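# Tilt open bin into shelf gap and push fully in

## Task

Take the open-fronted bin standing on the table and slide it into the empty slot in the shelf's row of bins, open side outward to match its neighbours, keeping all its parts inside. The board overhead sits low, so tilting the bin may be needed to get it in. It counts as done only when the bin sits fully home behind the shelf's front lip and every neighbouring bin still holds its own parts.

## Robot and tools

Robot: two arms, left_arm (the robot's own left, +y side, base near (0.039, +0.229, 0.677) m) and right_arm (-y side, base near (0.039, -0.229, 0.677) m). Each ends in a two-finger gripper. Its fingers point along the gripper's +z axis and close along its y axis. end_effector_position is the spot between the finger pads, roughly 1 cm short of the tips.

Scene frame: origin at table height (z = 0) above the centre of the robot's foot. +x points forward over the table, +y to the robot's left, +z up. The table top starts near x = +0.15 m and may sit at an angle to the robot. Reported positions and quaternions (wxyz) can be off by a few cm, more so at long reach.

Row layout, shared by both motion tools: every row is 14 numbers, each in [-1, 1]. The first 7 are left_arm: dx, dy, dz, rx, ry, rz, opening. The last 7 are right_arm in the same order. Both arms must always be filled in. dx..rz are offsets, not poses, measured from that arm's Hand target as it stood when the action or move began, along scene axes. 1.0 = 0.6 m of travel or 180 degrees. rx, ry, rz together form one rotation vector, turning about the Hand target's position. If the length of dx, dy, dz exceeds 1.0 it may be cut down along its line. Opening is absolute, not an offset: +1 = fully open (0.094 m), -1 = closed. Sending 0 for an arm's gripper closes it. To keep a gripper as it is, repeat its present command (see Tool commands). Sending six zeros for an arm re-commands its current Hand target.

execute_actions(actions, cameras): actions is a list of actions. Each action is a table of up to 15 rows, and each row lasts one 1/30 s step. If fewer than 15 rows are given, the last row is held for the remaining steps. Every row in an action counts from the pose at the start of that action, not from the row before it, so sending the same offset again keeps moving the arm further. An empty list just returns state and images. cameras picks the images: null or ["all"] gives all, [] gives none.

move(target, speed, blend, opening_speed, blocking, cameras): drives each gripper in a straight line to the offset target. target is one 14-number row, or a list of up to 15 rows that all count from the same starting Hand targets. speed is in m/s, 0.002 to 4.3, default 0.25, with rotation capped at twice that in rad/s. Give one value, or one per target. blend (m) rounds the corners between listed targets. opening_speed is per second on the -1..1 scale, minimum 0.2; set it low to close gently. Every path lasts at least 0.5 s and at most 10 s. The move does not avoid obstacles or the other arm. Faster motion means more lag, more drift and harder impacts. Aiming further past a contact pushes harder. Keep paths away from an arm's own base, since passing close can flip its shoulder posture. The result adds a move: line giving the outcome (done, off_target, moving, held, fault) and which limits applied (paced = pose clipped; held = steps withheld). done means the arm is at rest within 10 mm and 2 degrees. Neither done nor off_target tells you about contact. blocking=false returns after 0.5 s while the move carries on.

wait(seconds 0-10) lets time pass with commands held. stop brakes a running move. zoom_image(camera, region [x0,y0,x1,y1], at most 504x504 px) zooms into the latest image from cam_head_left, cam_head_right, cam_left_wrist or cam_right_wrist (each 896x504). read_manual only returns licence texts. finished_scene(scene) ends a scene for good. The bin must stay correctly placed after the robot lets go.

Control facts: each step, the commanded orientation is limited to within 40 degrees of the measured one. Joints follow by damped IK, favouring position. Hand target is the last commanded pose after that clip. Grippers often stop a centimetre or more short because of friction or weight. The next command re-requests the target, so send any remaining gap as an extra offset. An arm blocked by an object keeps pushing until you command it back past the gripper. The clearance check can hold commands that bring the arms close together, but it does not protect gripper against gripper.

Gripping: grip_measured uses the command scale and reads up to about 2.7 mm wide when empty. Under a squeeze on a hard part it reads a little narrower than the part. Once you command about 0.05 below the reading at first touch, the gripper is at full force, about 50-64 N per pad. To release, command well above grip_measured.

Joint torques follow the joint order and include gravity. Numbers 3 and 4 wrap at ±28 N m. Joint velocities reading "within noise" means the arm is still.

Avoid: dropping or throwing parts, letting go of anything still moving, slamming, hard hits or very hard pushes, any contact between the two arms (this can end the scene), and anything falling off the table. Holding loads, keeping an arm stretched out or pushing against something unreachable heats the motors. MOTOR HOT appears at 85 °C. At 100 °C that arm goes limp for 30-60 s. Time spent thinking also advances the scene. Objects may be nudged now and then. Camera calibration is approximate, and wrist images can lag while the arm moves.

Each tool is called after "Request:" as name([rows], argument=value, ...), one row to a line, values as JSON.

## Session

Request:
execute_actions(actions=[])

Scene clock: 0.00 s.
left_arm: end_effector_position=(+0.1661, +0.1901, +0.2300) grip_measured=+1.000 end_effector_quat_wxyz=(+0.107, +0.548, +0.818, -0.137) | right_arm: end_effector_position=(+0.1548, -0.9462, +0.2761) grip_measured=+1.000 end_effector_quat_wxyz=(+0.130, +0.804, +0.527, -0.242)
Joint positions: left_arm=[-1.656 2.446 0.579 1.055 0.276 1.499 0.094] | right_arm=[-2.455 2.283 1.69 -0.075 -0.125 1.039 0.094]
Joint velocities: within noise
Joint torques (N m): no reading
Motor temperatures (°C): left_arm=[23 15 19 18 15 17 14] | right_arm=[17 23 15 15 19 15 18]
Heat: left arm: hottest waist 23 °C; right arm: hottest shoulder 23 °C.
Hand target: left_arm +0.1573, +0.1879, +0.2385; +0.100, +0.547, +0.819, -0.146 | right_arm +0.1570, -0.9420, +0.2670; +0.127, +0.804, +0.530, -0.238
Tool commands: left_gripper/opening=+1.0 right_gripper/opening=+1.0
camera_calibration:
cam_left_wrist: T_world_to_cam=[[-0.92335, -0.367359, 0.11168, 0.194388], [-0.322964, 0.900391, 0.29153, -0.179386], [-0.207652, 0.233116, -0.95002, 0.330292], [0, 0, 0, 1]] pos_world=[0.190139, 0.155932, 0.344372]
cam_right_wrist: T_world_to_cam=[[-0.912366, 0.40648, 0.0486, 0.512166], [0.409335, 0.907486, 0.0944116, 0.772888], [-0.00572735, 0.106032, -0.994346, 0.50388], [0, 0, 0, 1]] pos_world=[0.153798, -0.962998, 0.40317]

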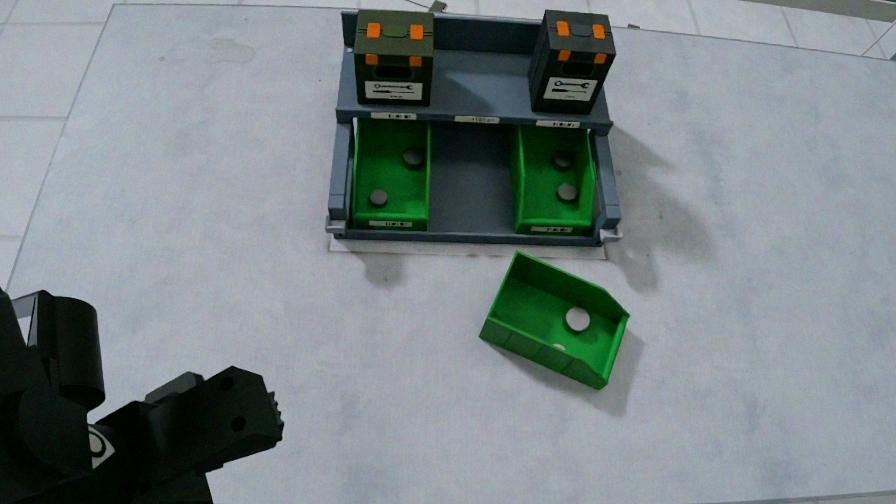

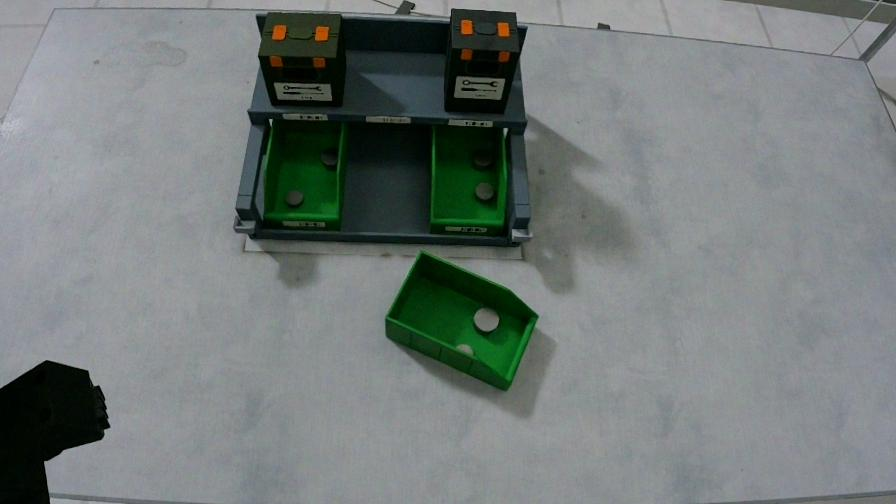

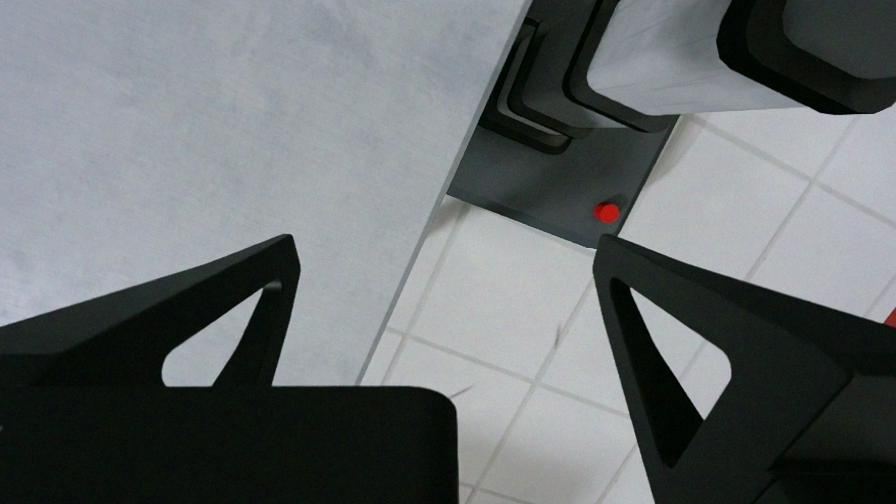

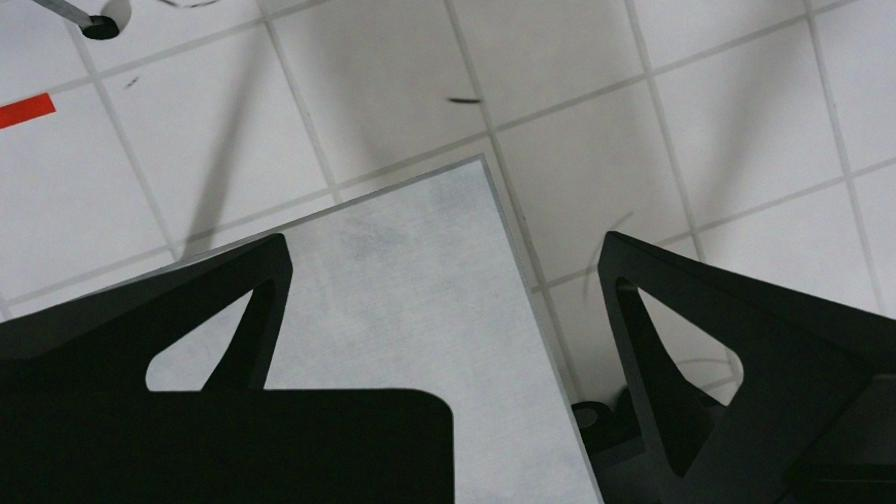

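Request:
zoom_image(camera="cam_head_left", region=[460, 230, 660, 410])

Request:
zoom_image(camera="cam_head_left", region=[320, 110, 640, 260])

Scaled by 2.520 from the camera's 896x504 image, which has a finer 1280x720 frame.

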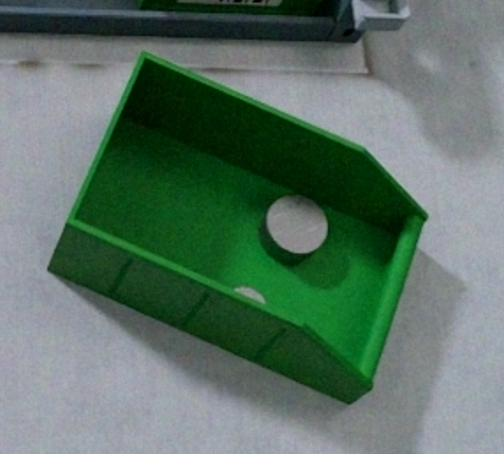

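Scaled by 1.575 from the camera's 896x504 image, which has a finer 1280x720 frame.

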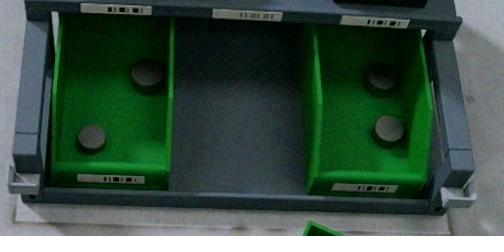

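Request:
move(target=[0.238, -0.698, -0.214, 0.1763, -0.0350, 0.2303, 0.0, 0, 0, 0, 0, 0, 0, 1], speed=0.3, cameras=["cam_head_left", "cam_left_wrist"])

Scene clock: 68.53 s.
left_arm: end_effector_position=(+0.3102, -0.2313, +0.1146) grip_measured=+0.002 end_effector_quat_wxyz=(+0.042, +0.237, +0.959, +0.150) | right_arm: end_effector_position=(+0.1548, -0.9462, +0.2761) grip_measured=+1.000 end_effector_quat_wxyz=(+0.130, +0.804, +0.527, -0.242)
Joint positions: left_arm=[-2.609 2.898 1.898 -0.028 -1.012 0.024 0.047] | right_arm=[-2.455 2.283 1.69 -0.075 -0.125 1.039 0.094]
Joint velocities: within noise
Joint torques (N m): left_arm=[-14.45 -10.52 1.21 0.12 -0.4 -0.18] | right_arm=[-13.51 -16.91 4.33 0.9 0.32 0.01]
Motor temperatures (°C): left_arm=[23 16 27 18 15 17 14] | right_arm=[19 27 16 15 20 15 18]
Heat: left arm: hottest elbow 27 °C; right arm: hottest shoulder 27 °C.
Hand target: left_arm +0.3001, -0.2310, +0.1102; +0.038, +0.239, +0.958, +0.152 | right_arm +0.1570, -0.9420, +0.2670; +0.127, +0.804, +0.530, -0.238
Off the commanded pose: left_arm 0.011 m, 1 deg | right_arm 0.010 m, 1 deg.
move: off_target (left_arm)
camera_calibration:
cam_left_wrist: T_world_to_cam=[[-0.436094, -0.84656, -0.305219, -0.028642], [-0.805561, 0.216057, 0.551717, 0.24175], [-0.401116, 0.486473, -0.776177, 0.447515], [0, 0, 0, 1]] pos_world=[0.361759, -0.294183, 0.205231]
Images, in order (width x height): cam_head_left 896x504, cam_left_wrist 896x504.

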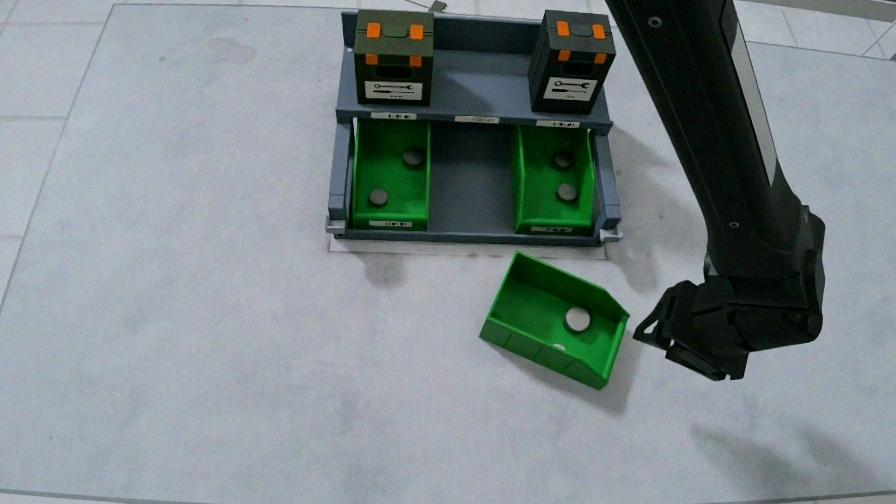

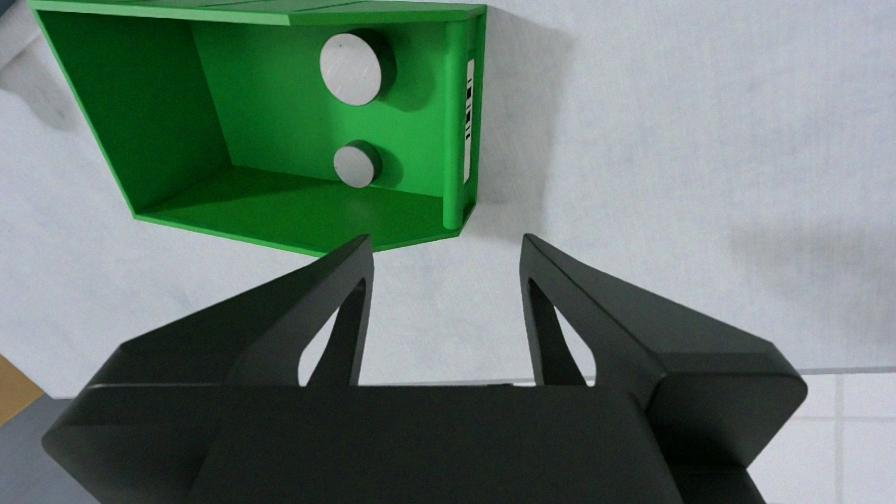

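Request:
move(target=[0.010, 0.0167, -0.082, 0, 0, 0, -0.1, 0, 0, 0, 0, 0, 0, 1], speed=0.12, cameras=["cam_left_wrist"])

Scene clock: 88.87 s.
left_arm: end_effector_position=(+0.3122, -0.2225, +0.0664) grip_measured=-0.098 end_effector_quat_wxyz=(+0.040, +0.235, +0.959, +0.151) | right_arm: end_effector_position=(+0.1548, -0.9462, +0.2761) grip_measured=+1.000 end_effector_quat_wxyz=(+0.130, +0.804, +0.527, -0.242)
Joint positions: left_arm=[-2.553 2.997 2.032 0 -0.984 0.099 0.042] | right_arm=[-2.455 2.283 1.69 -0.075 -0.125 1.039 0.094]
Joint velocities: within noise
Joint torques (N m): left_arm=[-13.63 -10.11 1.14 0.73 -0.17 0.02] | right_arm=[-13.86 -16.85 4.38 0.87 0.31 -0.02]
Motor temperatures (°C): left_arm=[25 16 24 18 15 17 14] | right_arm=[19 28 16 15 20 15 18]
Heat: left arm: hottest waist 25 °C; right arm: hottest shoulder 28 °C.
Hand target: left_arm +0.3061, -0.2209, +0.0608; +0.038, +0.238, +0.959, +0.152 | right_arm +0.1570, -0.9420, +0.2670; +0.127, +0.804, +0.530, -0.238
Off the commanded pose: left_arm 0.008 m, 0 deg | right_arm 0.010 m, 1 deg.
move: done
camera_calibration:
cam_left_wrist: T_world_to_cam=[[-0.433059, -0.847403, -0.307195, -0.0361272], [-0.804745, 0.209975, 0.555245, 0.266267], [-0.406012, 0.487667, -0.772874, 0.408179], [0, 0, 0, 1]] pos_world=[0.364358, -0.285579, 0.15653]
Images, in order (width x height): cam_left_wrist 896x504.

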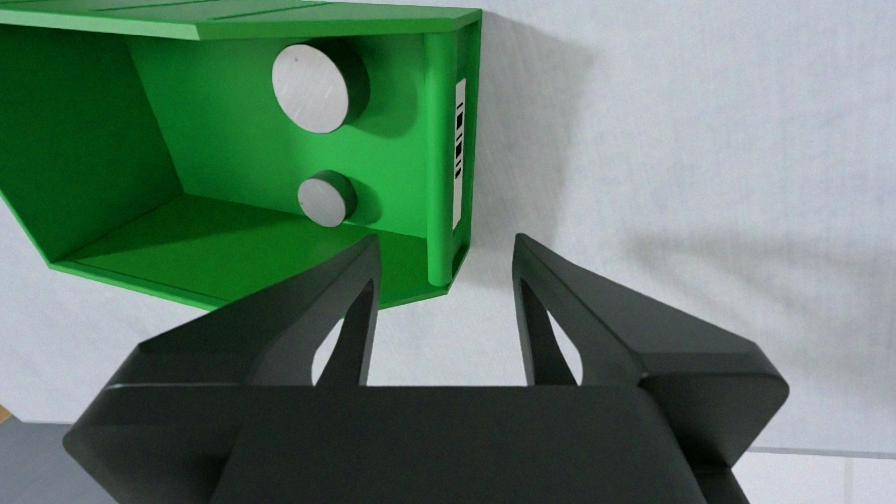

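Request:
move(target=[0.0115, 0.0182, -0.055, 0, 0, 0, -0.15, 0, 0, 0, 0, 0, 0, 1], speed=0.1, cameras=["cam_left_wrist"])

Scene clock: 98.30 s.
left_arm: end_effector_position=(+0.3197, -0.2135, +0.0347) grip_measured=-0.148 end_effector_quat_wxyz=(+0.041, +0.235, +0.959, +0.150) | right_arm: end_effector_position=(+0.1548, -0.9462, +0.2761) grip_measured=+1.000 end_effector_quat_wxyz=(+0.130, +0.804, +0.527, -0.242)
Joint positions: left_arm=[-2.51 3.057 2.126 0.02 -0.957 0.163 0.04] | right_arm=[-2.455 2.283 1.69 -0.075 -0.125 1.039 0.094]
Joint velocities: within noise
Joint torques (N m): left_arm=[-13.22 -9.99 1.29 0.68 -0.16 -0.02] | right_arm=[-14.39 -16.32 4.33 0.88 0.34 -0.02]
Motor temperatures (°C): left_arm=[25 16 23 18 15 17 14] | right_arm=[20 28 16 15 20 15 18]
Heat: left arm: hottest waist 25 °C; right arm: hottest shoulder 28 °C.
Hand target: left_arm +0.3130, -0.2100, +0.0279; +0.038, +0.239, +0.959, +0.151 | right_arm +0.1570, -0.9420, +0.2670; +0.127, +0.804, +0.530, -0.238
Off the commanded pose: left_arm 0.010 m, 1 deg | right_arm 0.010 m, 1 deg.
move: done
camera_calibration:
cam_left_wrist: T_world_to_cam=[[-0.433631, -0.847558, -0.305958, -0.0348333], [-0.8053, 0.212168, 0.553603, 0.28872], [-0.404296, 0.486447, -0.774541, 0.381548], [0, 0, 0, 1]] pos_world=[0.37166, -0.276383, 0.125031]
Images, in order (width x height): cam_left_wrist 896x504.

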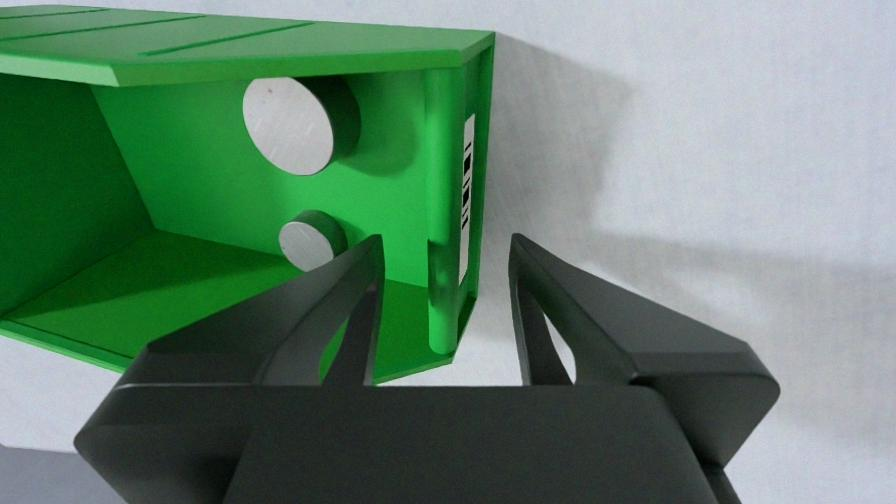

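Request:
move(target=[0.0, 0.0, 0, 0, 0, 0, -1, 0, 0, 0, 0, 0, 0, 1], speed=0.1, opening_speed=0.3, cameras=["cam_left_wrist"])

Scene clock: 104.97 s.
left_arm: end_effector_position=(+0.3198, -0.2133, +0.0347) grip_measured=-0.825 end_effector_quat_wxyz=(+0.041, +0.237, +0.959, +0.151) | right_arm: end_effector_position=(+0.1548, -0.9462, +0.2761) grip_measured=+1.000 end_effector_quat_wxyz=(+0.130, +0.804, +0.527, -0.242)
Joint positions: left_arm=[-2.51 3.057 2.126 0.02 -0.959 0.166 0.008] | right_arm=[-2.455 2.283 1.69 -0.075 -0.125 1.039 0.094]
Joint velocities: within noise
Joint torques (N m): left_arm=[-13.16 -9.7 1.37 0.65 -0.11 -0.01] | right_arm=[-13.68 -16.09 4.48 0.62 0.35 0.02]
Motor temperatures (°C): left_arm=[25 16 23 18 15 17 14] | right_arm=[20 28 16 15 20 15 18]
Heat: left arm: hottest waist 25 °C; right arm: hottest shoulder 28 °C.
Hand target: left_arm +0.3130, -0.2100, +0.0279; +0.038, +0.239, +0.958, +0.151 | right_arm +0.1570, -0.9420, +0.2670; +0.127, +0.804, +0.530, -0.238
Off the commanded pose: left_arm 0.010 m, 0 deg | right_arm 0.010 m, 1 deg.
move: done
camera_calibration:
cam_left_wrist: T_world_to_cam=[[-0.435898, -0.845995, -0.30706, -0.0335453], [-0.80453, 0.213358, 0.554265, 0.288616], [-0.403392, 0.488642, -0.77363, 0.381706], [0, 0, 0, 1]] pos_world=[0.371555, -0.276476, 0.125029]
Images, in order (width x height): cam_left_wrist 896x504.

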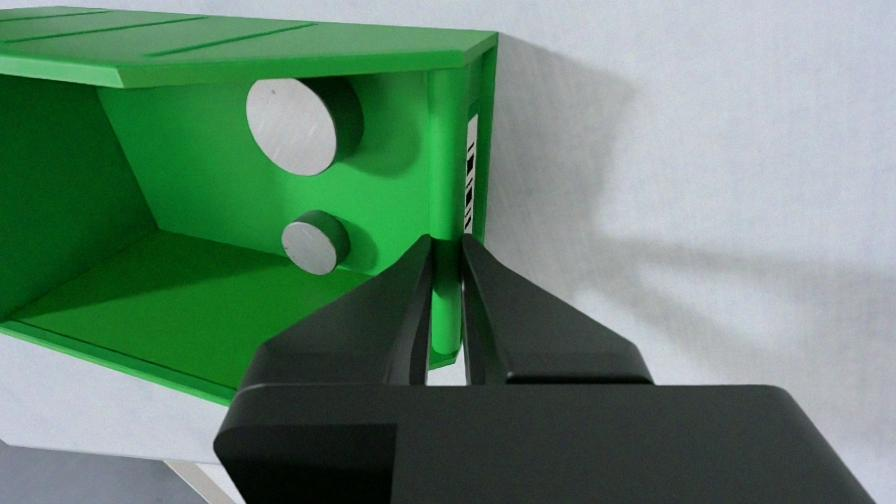

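Request:
move(target=[0.0, 0.0, 0.13, 0, 0, 0, -1, 0, 0, 0, 0, 0, 0, 1], speed=0.08, cameras=["cam_head_left", "cam_head_right", "cam_left_wrist"])

Scene clock: 109.47 s.
left_arm: end_effector_position=(+0.3002, -0.1977, +0.0917) grip_measured=-0.828 end_effector_quat_wxyz=(+0.024, +0.244, +0.957, +0.156) | right_arm: end_effector_position=(+0.1548, -0.9462, +0.2761) grip_measured=+1.000 end_effector_quat_wxyz=(+0.130, +0.804, +0.527, -0.242)
Joint positions: left_arm=[-2.556 2.903 1.858 0.024 -0.99 0.074 0.008] | right_arm=[-2.455 2.283 1.69 -0.075 -0.125 1.039 0.094]
Joint velocities: within noise
Joint torques (N m): left_arm=[-14.97 -12.75 -0.29 0.54 -0.57 -0.18] | right_arm=[-13.98 -16.73 4.41 0.85 0.35 0]
Motor temperatures (°C): left_arm=[26 16 23 18 15 17 14] | right_arm=[20 28 16 15 20 15 18]
Heat: left arm: hottest waist 26 °C; right arm: hottest shoulder 28 °C.
Hand target: left_arm +0.3131, -0.2100, +0.1059; +0.038, +0.239, +0.958, +0.151 | right_arm +0.1570, -0.9420, +0.2670; +0.127, +0.804, +0.530, -0.238
Off the commanded pose: left_arm 0.023 m, 2 deg | right_arm 0.010 m, 1 deg.
move: off_target (left_arm)
camera_calibration:
cam_left_wrist: T_world_to_cam=[[-0.452999, -0.836294, -0.308876, -0.00415706], [-0.785249, 0.210249, 0.582392, 0.229012], [-0.42211, 0.506367, -0.751941, 0.417462], [0, 0, 0, 1]] pos_world=[0.354164, -0.263015, 0.179248]
Images, in order (width x height): cam_head_left 896x504, cam_head_right 896x504, cam_left_wrist 896x504.

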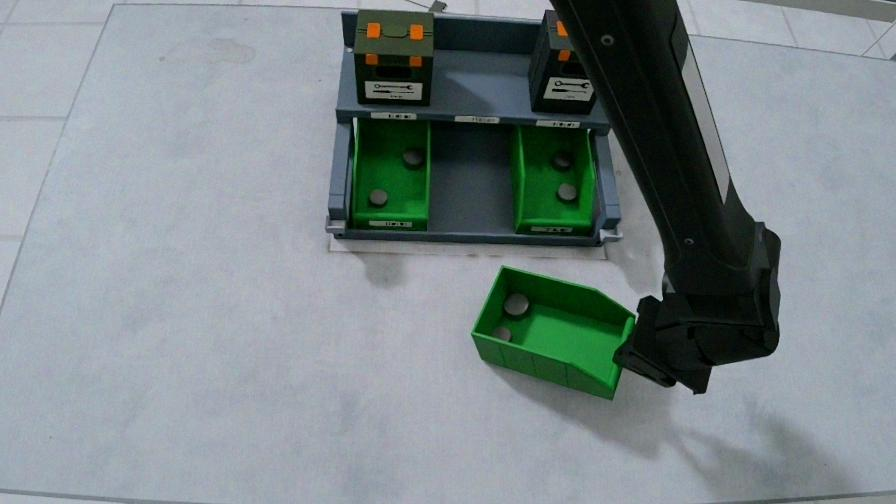

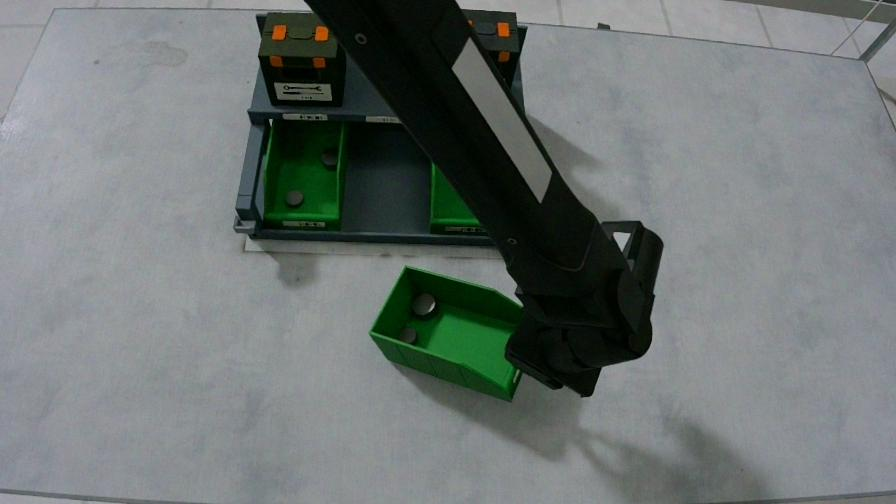

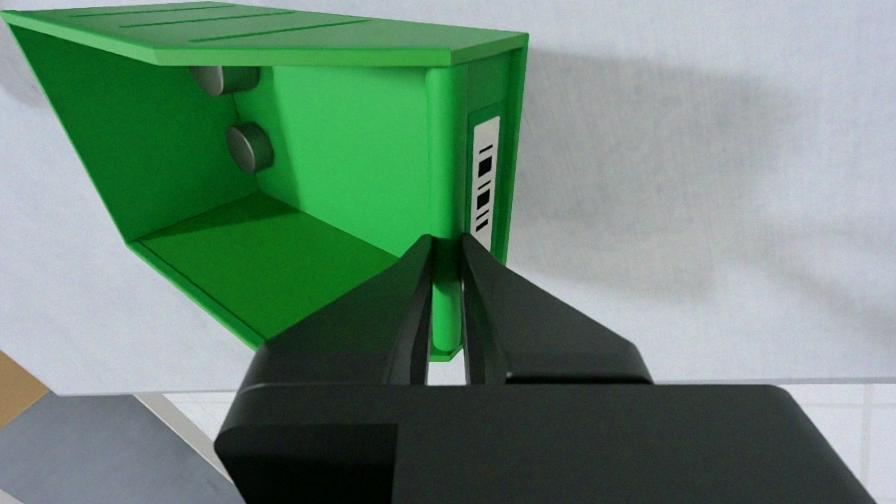

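Request:
move(target=[0.0, 0.0, 0.06, 0, 0, 0, -1, 0, 0, 0, 0, 0, 0, 1], speed=0.1, cameras=["cam_head_left", "cam_left_wrist"])

Scene clock: 117.37 s.
left_arm: end_effector_position=(+0.3054, -0.2012, +0.1302) grip_measured=-0.844 end_effector_quat_wxyz=(+0.031, +0.239, +0.958, +0.155) | right_arm: end_effector_position=(+0.1548, -0.9462, +0.2761) grip_measured=+1.000 end_effector_quat_wxyz=(+0.130, +0.804, +0.527, -0.242)
Joint positions: left_arm=[-2.596 2.821 1.757 0.009 -1.012 0.016 0.007] | right_arm=[-2.455 2.283 1.69 -0.075 -0.125 1.039 0.094]
Joint velocities: within noise
Joint torques (N m): left_arm=[-14.92 -13.27 -0.28 0.08 -0.42 -0.17] | right_arm=[-13.39 -16.56 4.4 0.76 0.33 0]
Motor temperatures (°C): left_arm=[26 17 22 17 15 17 15] | right_arm=[20 28 16 15 20 15 18]
Heat: left arm: hottest waist 26 °C; right arm: hottest shoulder 28 °C.
Hand target: left_arm +0.3129, -0.2101, +0.1418; +0.038, +0.239, +0.958, +0.151 | right_arm +0.1570, -0.9420, +0.2670; +0.127, +0.804, +0.530, -0.238
Off the commanded pose: left_arm 0.016 m, 1 deg | right_arm 0.010 m, 1 deg.
move: off_target (left_arm)
camera_calibration:
cam_left_wrist: T_world_to_cam=[[-0.442628, -0.840989, -0.311155, 0.00335205], [-0.794632, 0.207085, 0.57068, 0.215245], [-0.4155, 0.499853, -0.759939, 0.448098], [0, 0, 0, 1]] pos_world=[0.358709, -0.265738, 0.218734]
Images, in order (width x height): cam_head_left 896x504, cam_left_wrist 896x504.

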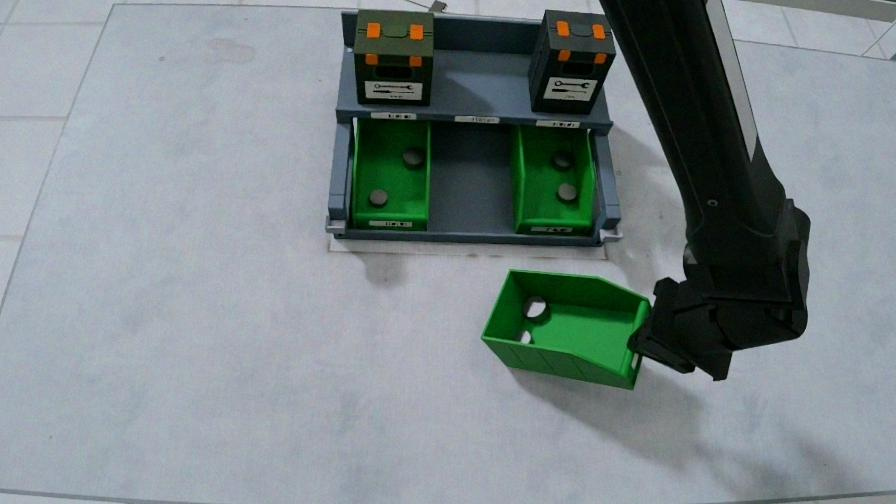

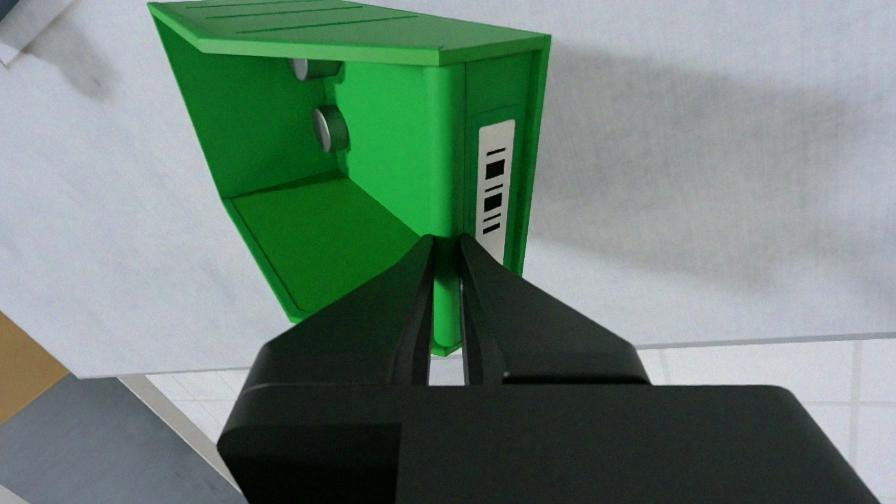

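Request:
zoom_image(camera="cam_left_wrist", region=[380, 30, 580, 390])

Request:
zoom_image(camera="cam_head_left", region=[460, 240, 760, 400])

Scaled by 1.400 from the camera's 896x504 image, which has a finer 1280x720 frame.

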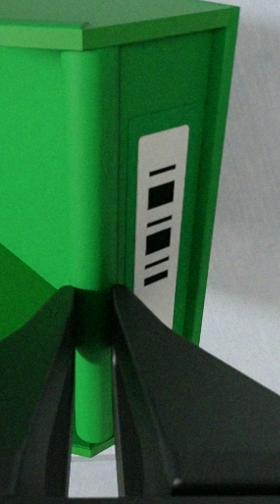

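Scaled by 1.680 from the camera's 896x504 image, which has a finer 1280x720 frame.

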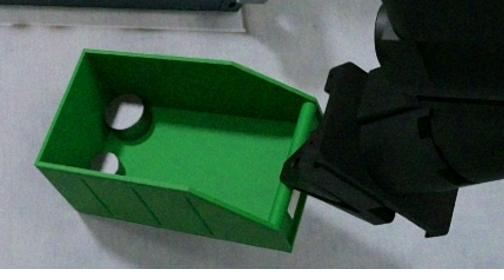

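Request:
move(target=[0.0, 0.0, -0.172, 0, 0, 0, -1, 0, 0, 0, 0, 0, 0, 1], speed=0.08, cameras=["cam_head_left", "cam_left_wrist"])

Request:
zoom_image(camera="cam_head_left", region=[460, 240, 760, 420])

Scene clock: 138.40 s.
left_arm: end_effector_position=(+0.3205, -0.2173, +0.0480) grip_measured=-0.992 end_effector_quat_wxyz=(+0.045, +0.234, +0.960, +0.148) | right_arm: end_effector_position=(+0.1548, -0.9462, +0.2761) grip_measured=+1.000 end_effector_quat_wxyz=(+0.130, +0.804, +0.527, -0.242)
Joint positions: left_arm=[-2.525 3.027 2.079 0.033 -0.963 0.15 0] | right_arm=[-2.455 2.283 1.69 -0.075 -0.125 1.039 0.094]
Joint velocities: within noise
Joint torques (N m): left_arm=[-13.04 -9.82 1.28 0.44 -0.15 0.01] | right_arm=[-14.1 -16.32 4.29 0.94 0.33 -0.06]
Motor temperatures (°C): left_arm=[27 17 21 17 15 17 15] | right_arm=[20 29 16 15 20 15 18]
Heat: left arm: hottest waist 27 °C; right arm: hottest shoulder 29 °C.
Hand target: left_arm +0.3131, -0.2101, +0.0388; +0.038, +0.239, +0.958, +0.152 | right_arm +0.1570, -0.9420, +0.2670; +0.127, +0.804, +0.530, -0.238
Off the commanded pose: left_arm 0.014 m, 1 deg | right_arm 0.010 m, 1 deg.
move: off_target (left_arm)
camera_calibration:
cam_left_wrist: T_world_to_cam=[[-0.430489, -0.849855, -0.304017, -0.0352314], [-0.809575, 0.214634, 0.54637, 0.28506], [-0.399083, 0.481331, -0.780419, 0.39157], [0, 0, 0, 1]] pos_world=[0.37188, -0.2796, 0.139129]
Images, in order (width x height): cam_head_left 896x504, cam_left_wrist 896x504.

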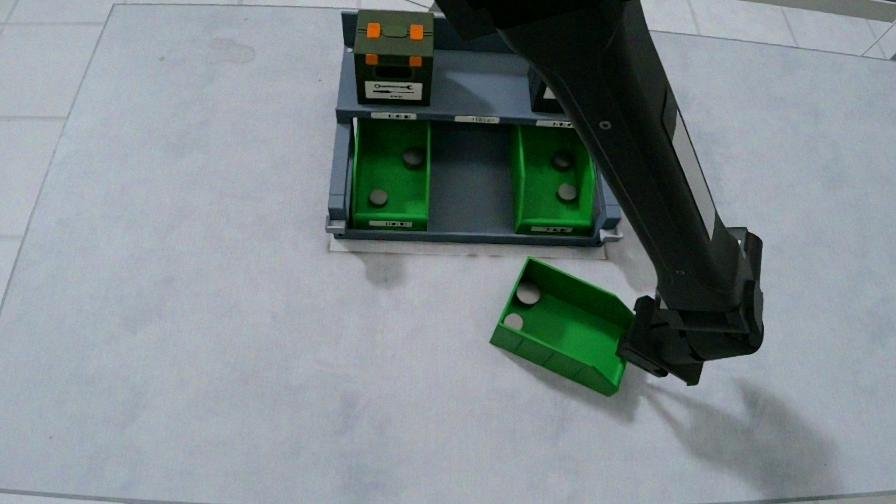

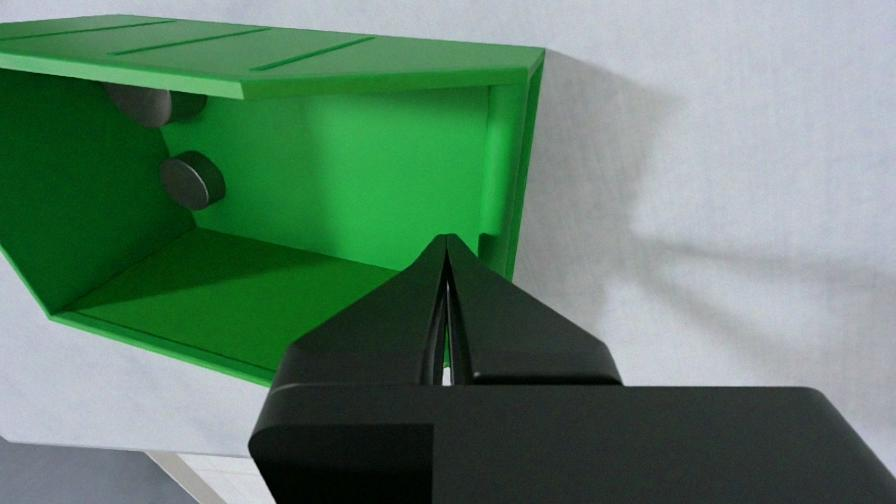

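Scaled by 1.680 from the camera's 896x504 image, which has a finer 1280x720 frame.

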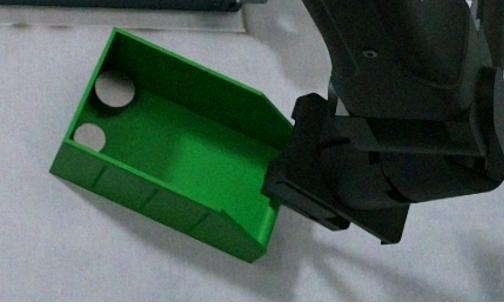

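Request:
move([
  [0.0, 0.0, 0.1, 0, 0, 0, -1, 0, 0, 0, 0, 0, 0, 1],
  [-0.0073, -0.0062, 0.08, -0.1472, 0.0783, 0, -0.1, 0, 0, 0, 0, 0, 0, 1],
], speed=[0.12, 0.25], cameras=["cam_left_wrist"])

Scene clock: 161.07 s.
left_arm: end_effector_position=(+0.3006, -0.2194, +0.0867) grip_measured=-0.103 end_effector_quat_wxyz=(-0.028, +0.241, +0.965, -0.103) | right_arm: end_effector_position=(+0.1548, -0.9462, +0.2761) grip_measured=+1.000 end_effector_quat_wxyz=(+0.130, +0.804, +0.527, -0.242)
Joint positions: left_arm=[-2.468 2.783 1.719 0.065 -0.414 0.143 0.042] | right_arm=[-2.455 2.283 1.69 -0.075 -0.125 1.039 0.094]
Joint velocities: within noise
Joint torques (N m): left_arm=[-12.04 -12.34 -1.07 0.44 0.27 0.07] | right_arm=[-13.92 -16.21 4.45 0.73 0.32 -0.01]
Motor temperatures (°C): left_arm=[27 17 21 17 15 17 14] | right_arm=[20 29 16 15 20 15 18]
Heat: left arm: hottest waist 27 °C; right arm: hottest shoulder 29 °C.
Hand target: left_arm +0.3087, -0.2137, +0.0867; -0.025, +0.240, +0.965, -0.102 | right_arm +0.1570, -0.9420, +0.2670; +0.127, +0.804, +0.530, -0.238
Off the commanded pose: left_arm 0.010 m, 0 deg | right_arm 0.010 m, 1 deg.
move: done
camera_calibration:
cam_left_wrist: T_world_to_cam=[[-0.453613, -0.865247, 0.2135, -0.0752069], [-0.653582, 0.485843, 0.580334, 0.257944], [-0.605859, 0.123708, -0.785895, 0.399058], [0, 0, 0, 1]] pos_world=[0.376246, -0.23976, 0.17998]
Images, in order (width x height): cam_left_wrist 896x504.

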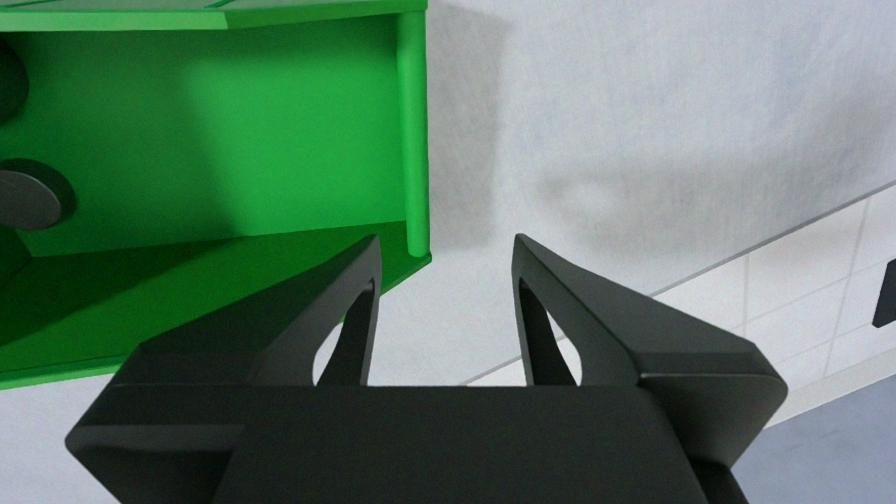

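Request:
move(target=[0.0053, -0.0033, -0.092, 0, 0, 0, -0.1, 0, 0, 0, 0, 0, 0, 1], speed=0.12, cameras=["cam_left_wrist"])

Scene clock: 177.47 s.
left_arm: end_effector_position=(+0.3210, -0.2200, +0.0372) grip_measured=-0.102 end_effector_quat_wxyz=(-0.018, +0.234, +0.967, -0.103) | right_arm: end_effector_position=(+0.1548, -0.9462, +0.2761) grip_measured=+1.000 end_effector_quat_wxyz=(+0.130, +0.804, +0.527, -0.242)
Joint positions: left_arm=[-2.417 2.886 1.905 0.023 -0.387 0.185 0.042] | right_arm=[-2.455 2.283 1.69 -0.075 -0.125 1.039 0.094]
Joint velocities: within noise
Joint torques (N m): left_arm=[-12.34 -9.88 -0.01 0.05 0.27 0.06] | right_arm=[-13.74 -16.03 4.38 0.79 0.34 -0.01]
Motor temperatures (°C): left_arm=[26 17 20 17 15 17 14] | right_arm=[20 29 16 15 20 15 18]
Heat: left arm: hottest waist 26 °C; right arm: hottest shoulder 29 °C.
Hand target: left_arm +0.3116, -0.2156, +0.0314; -0.026, +0.240, +0.965, -0.102 | right_arm +0.1570, -0.9420, +0.2670; +0.127, +0.804, +0.530, -0.238
Off the commanded pose: left_arm 0.012 m, 1 deg | right_arm 0.010 m, 1 deg.
move: off_target (left_arm)
camera_calibration:
cam_left_wrist: T_world_to_cam=[[-0.44336, -0.871707, 0.208707, -0.0603726], [-0.671849, 0.477315, 0.566382, 0.304773], [-0.593338, 0.110891, -0.797279, 0.366085], [0, 0, 0, 1]] pos_world=[0.395207, -0.238696, 0.131854]
Images, in order (width x height): cam_left_wrist 896x504.

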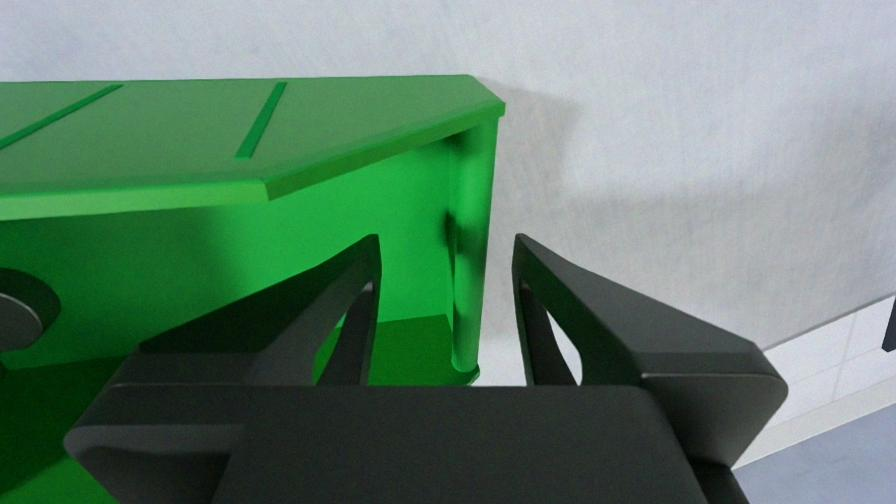

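Request:
move(target=[-0.0063, -0.0105, -0.0085, 0, 0, 0, -0.2, 0, 0, 0, 0, 0, 0, 1], speed=0.1, cameras=["cam_left_wrist"])

Scene clock: 182.60 s.
left_arm: end_effector_position=(+0.3194, -0.2235, +0.0316) grip_measured=-0.198 end_effector_quat_wxyz=(-0.018, +0.235, +0.966, -0.103) | right_arm: end_effector_position=(+0.1548, -0.9462, +0.2761) grip_measured=+1.000 end_effector_quat_wxyz=(+0.130, +0.804, +0.527, -0.242)
Joint positions: left_arm=[-2.417 2.906 1.935 0.013 -0.387 0.186 0.038] | right_arm=[-2.455 2.283 1.69 -0.075 -0.125 1.039 0.094]
Joint velocities: within noise
Joint torques (N m): left_arm=[-12.81 -9.76 0.28 0.1 0.15 0.03] | right_arm=[-14.51 -16.73 4.37 0.81 0.32 0]
Motor temperatures (°C): left_arm=[26 17 20 17 15 17 14] | right_arm=[20 29 16 15 20 15 18]
Heat: left arm: hottest waist 26 °C; right arm: hottest shoulder 29 °C.
Hand target: left_arm +0.3079, -0.2219, +0.0263; -0.026, +0.240, +0.965, -0.102 | right_arm +0.1570, -0.9420, +0.2670; +0.127, +0.804, +0.530, -0.238
Off the commanded pose: left_arm 0.013 m, 1 deg | right_arm 0.010 m, 1 deg.
move: off_target (left_arm)
camera_calibration:
cam_left_wrist: T_world_to_cam=[[-0.443795, -0.871486, 0.208706, -0.0627817], [-0.671486, 0.477627, 0.56655, 0.308565], [-0.593424, 0.111289, -0.797159, 0.361244], [0, 0, 0, 1]] pos_world=[0.393705, -0.242295, 0.126255]
Images, in order (width x height): cam_left_wrist 896x504.

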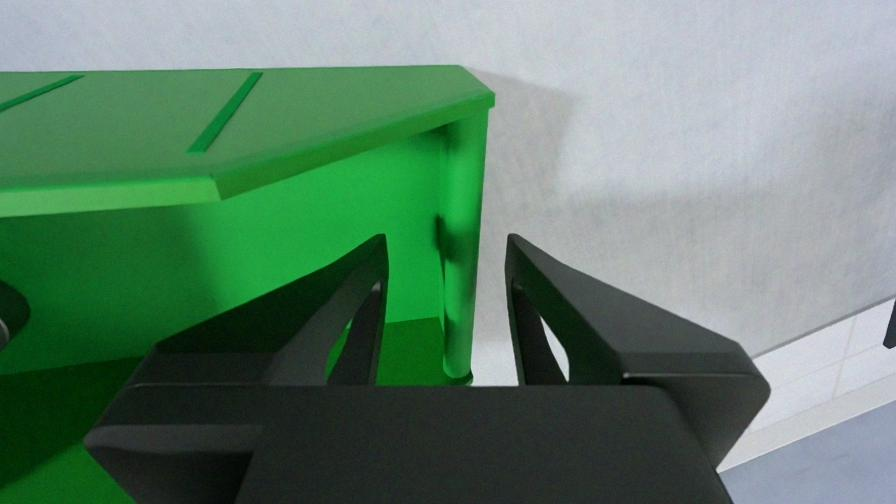

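Request:
move(target=[-0.0085, -0.013, 0.001, 0, 0, 0, -0.3, 0, 0, 0, 0, 0, 0, 1], speed=0.1, cameras=["cam_left_wrist"])

Scene clock: 187.03 s.
left_arm: end_effector_position=(+0.3157, -0.2243, +0.0277) grip_measured=-0.298 end_effector_quat_wxyz=(-0.019, +0.236, +0.966, -0.101) | right_arm: end_effector_position=(+0.1548, -0.9462, +0.2761) grip_measured=+1.000 end_effector_quat_wxyz=(+0.130, +0.804, +0.527, -0.242)
Joint positions: left_arm=[-2.417 2.92 1.951 0.007 -0.392 0.186 0.033] | right_arm=[-2.455 2.283 1.69 -0.075 -0.125 1.039 0.094]
Joint velocities: within noise
Joint torques (N m): left_arm=[-13.33 -9.76 0.49 -0.02 0.05 -0.1] | right_arm=[-13.68 -16.15 4.42 0.85 0.32 -0.03]
Motor temperatures (°C): left_arm=[26 17 20 17 15 17 14] | right_arm=[20 29 16 15 20 15 18]
Heat: left arm: hottest waist 26 °C; right arm: hottest shoulder 29 °C.
Hand target: left_arm +0.3027, -0.2297, +0.0269; -0.026, +0.240, +0.965, -0.102 | right_arm +0.1570, -0.9420, +0.2670; +0.127, +0.804, +0.530, -0.238
Off the commanded pose: left_arm 0.014 m, 1 deg | right_arm 0.010 m, 1 deg.
move: off_target (left_arm)
camera_calibration:
cam_left_wrist: T_world_to_cam=[[-0.445385, -0.871481, 0.205314, -0.0637008], [-0.669343, 0.476393, 0.570113, 0.307562], [-0.594653, 0.116494, -0.795498, 0.357528], [0, 0, 0, 1]] pos_world=[0.390098, -0.243684, 0.122147]
Images, in order (width x height): cam_left_wrist 896x504.

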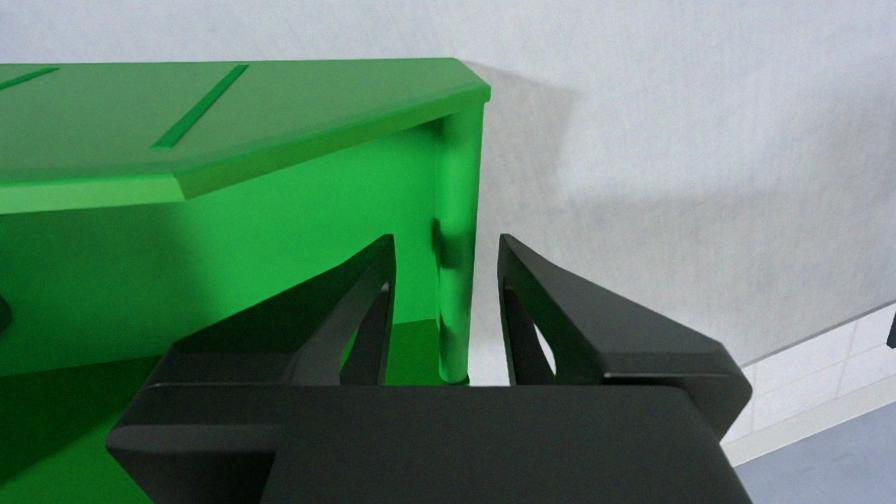

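Request:
move(target=[-0.003, -0.005, 0.004, 0, 0, 0, -1, 0, 0, 0, 0, 0, 0, 1], speed=0.1, opening_speed=0.3, cameras=["cam_left_wrist"])

Scene clock: 192.23 s.
left_arm: end_effector_position=(+0.3159, -0.2272, +0.0294) grip_measured=-0.816 end_effector_quat_wxyz=(-0.018, +0.236, +0.966, -0.100) | right_arm: end_effector_position=(+0.1548, -0.9462, +0.2761) grip_measured=+1.000 end_effector_quat_wxyz=(+0.130, +0.804, +0.527, -0.242)
Joint positions: left_arm=[-2.422 2.921 1.953 0.006 -0.395 0.183 0.009] | right_arm=[-2.455 2.283 1.69 -0.075 -0.125 1.039 0.094]
Joint velocities: within noise
Joint torques (N m): left_arm=[-13.57 -9.52 0.18 0.09 0.07 -0.14] | right_arm=[-13.92 -16.26 4.48 0.75 0.32 -0.02]
Motor temperatures (°C): left_arm=[27 18 20 17 15 17 14] | right_arm=[20 29 16 15 20 15 18]
Heat: left arm: hottest waist 27 °C; right arm: hottest shoulder 29 °C.
Hand target: left_arm +0.3012, -0.2329, +0.0294; -0.025, +0.240, +0.965, -0.102 | right_arm +0.1570, -0.9420, +0.2670; +0.127, +0.804, +0.530, -0.238
Off the commanded pose: left_arm 0.016 m, 1 deg | right_arm 0.010 m, 1 deg.
move: off_target (left_arm)
camera_calibration:
cam_left_wrist: T_world_to_cam=[[-0.446583, -0.871174, 0.204008, -0.0659548], [-0.670458, 0.476809, 0.568453, 0.308539], [-0.592495, 0.117083, -0.79702, 0.358806], [0, 0, 0, 1]] pos_world=[0.389999, -0.246582, 0.124041]
Images, in order (width x height): cam_left_wrist 896x504.

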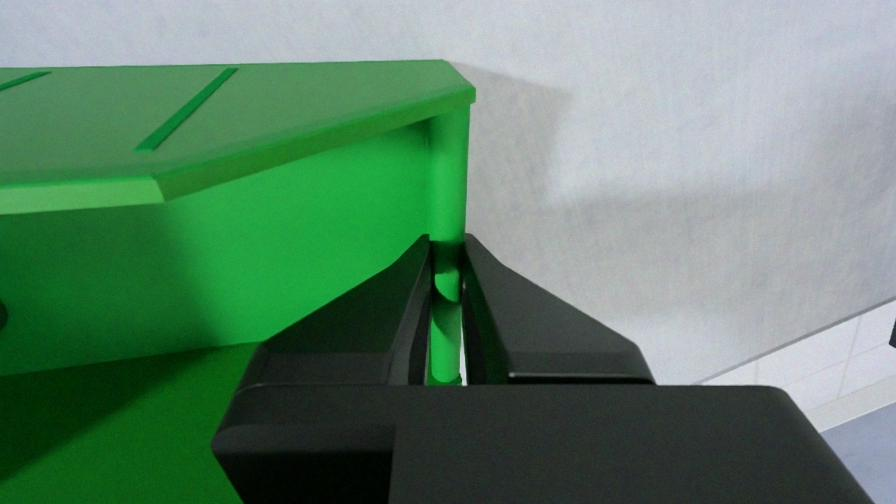

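Request:
move(target=[0.01, 0.015, 0.235, 0, 0, 0, -1, 0, 0, 0, 0, 0, 0, 1], speed=0.08, cameras=["cam_head_left", "cam_left_wrist"])

Request:
zoom_image(camera="cam_head_left", region=[460, 240, 700, 420])

Scene clock: 201.43 s.
left_arm: end_effector_position=(+0.2940, -0.2114, +0.1543) grip_measured=-0.820 end_effector_quat_wxyz=(-0.041, +0.243, +0.964, -0.096) | right_arm: end_effector_position=(+0.1548, -0.9462, +0.2761) grip_measured=+1.000 end_effector_quat_wxyz=(+0.130, +0.804, +0.527, -0.242)
Joint positions: left_arm=[-2.53 2.634 1.519 0.06 -0.456 0.071 0.008] | right_arm=[-2.455 2.283 1.69 -0.075 -0.125 1.039 0.094]
Joint velocities: within noise
Joint torques (N m): left_arm=[-14.39 -13.74 -1.32 0.7 -0.11 -0.12] | right_arm=[-13.8 -16.56 4.59 0.83 0.33 0.01]
Motor temperatures (°C): left_arm=[27 18 20 17 15 17 15] | right_arm=[20 29 16 15 20 15 18]
Heat: left arm: hottest waist 27 °C; right arm: hottest shoulder 29 °C.
Hand target: left_arm +0.3071, -0.2237, +0.1703; -0.025, +0.240, +0.965, -0.102 | right_arm +0.1570, -0.9420, +0.2670; +0.127, +0.804, +0.530, -0.238
Off the commanded pose: left_arm 0.024 m, 2 deg | right_arm 0.010 m, 1 deg.
move: off_target (left_arm)
camera_calibration:
cam_left_wrist: T_world_to_cam=[[-0.454357, -0.866508, 0.206697, -0.0845538], [-0.637701, 0.478393, 0.60372, 0.200569], [-0.62201, 0.142494, -0.769935, 0.4534], [0, 0, 0, 1]] pos_world=[0.371505, -0.233824, 0.245478]
Images, in order (width x height): cam_head_left 896x504, cam_left_wrist 896x504.

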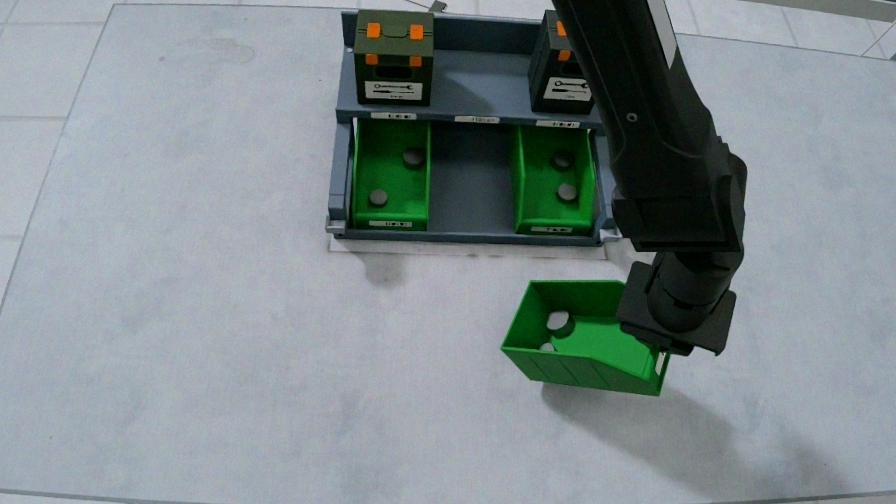

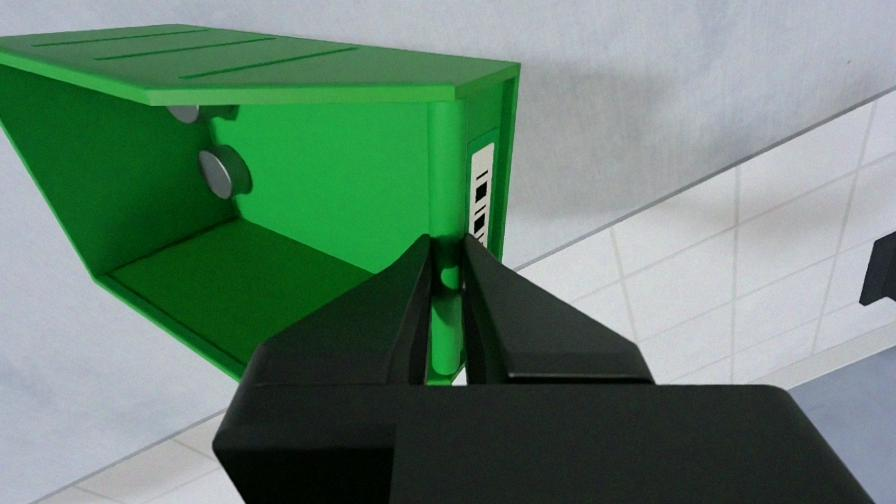

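Scaled by 2.100 from the camera's 896x504 image, which has a finer 1280x720 frame.

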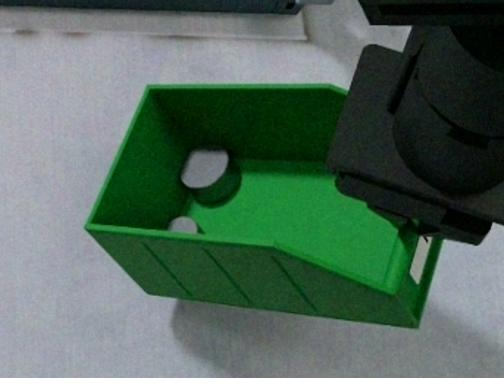

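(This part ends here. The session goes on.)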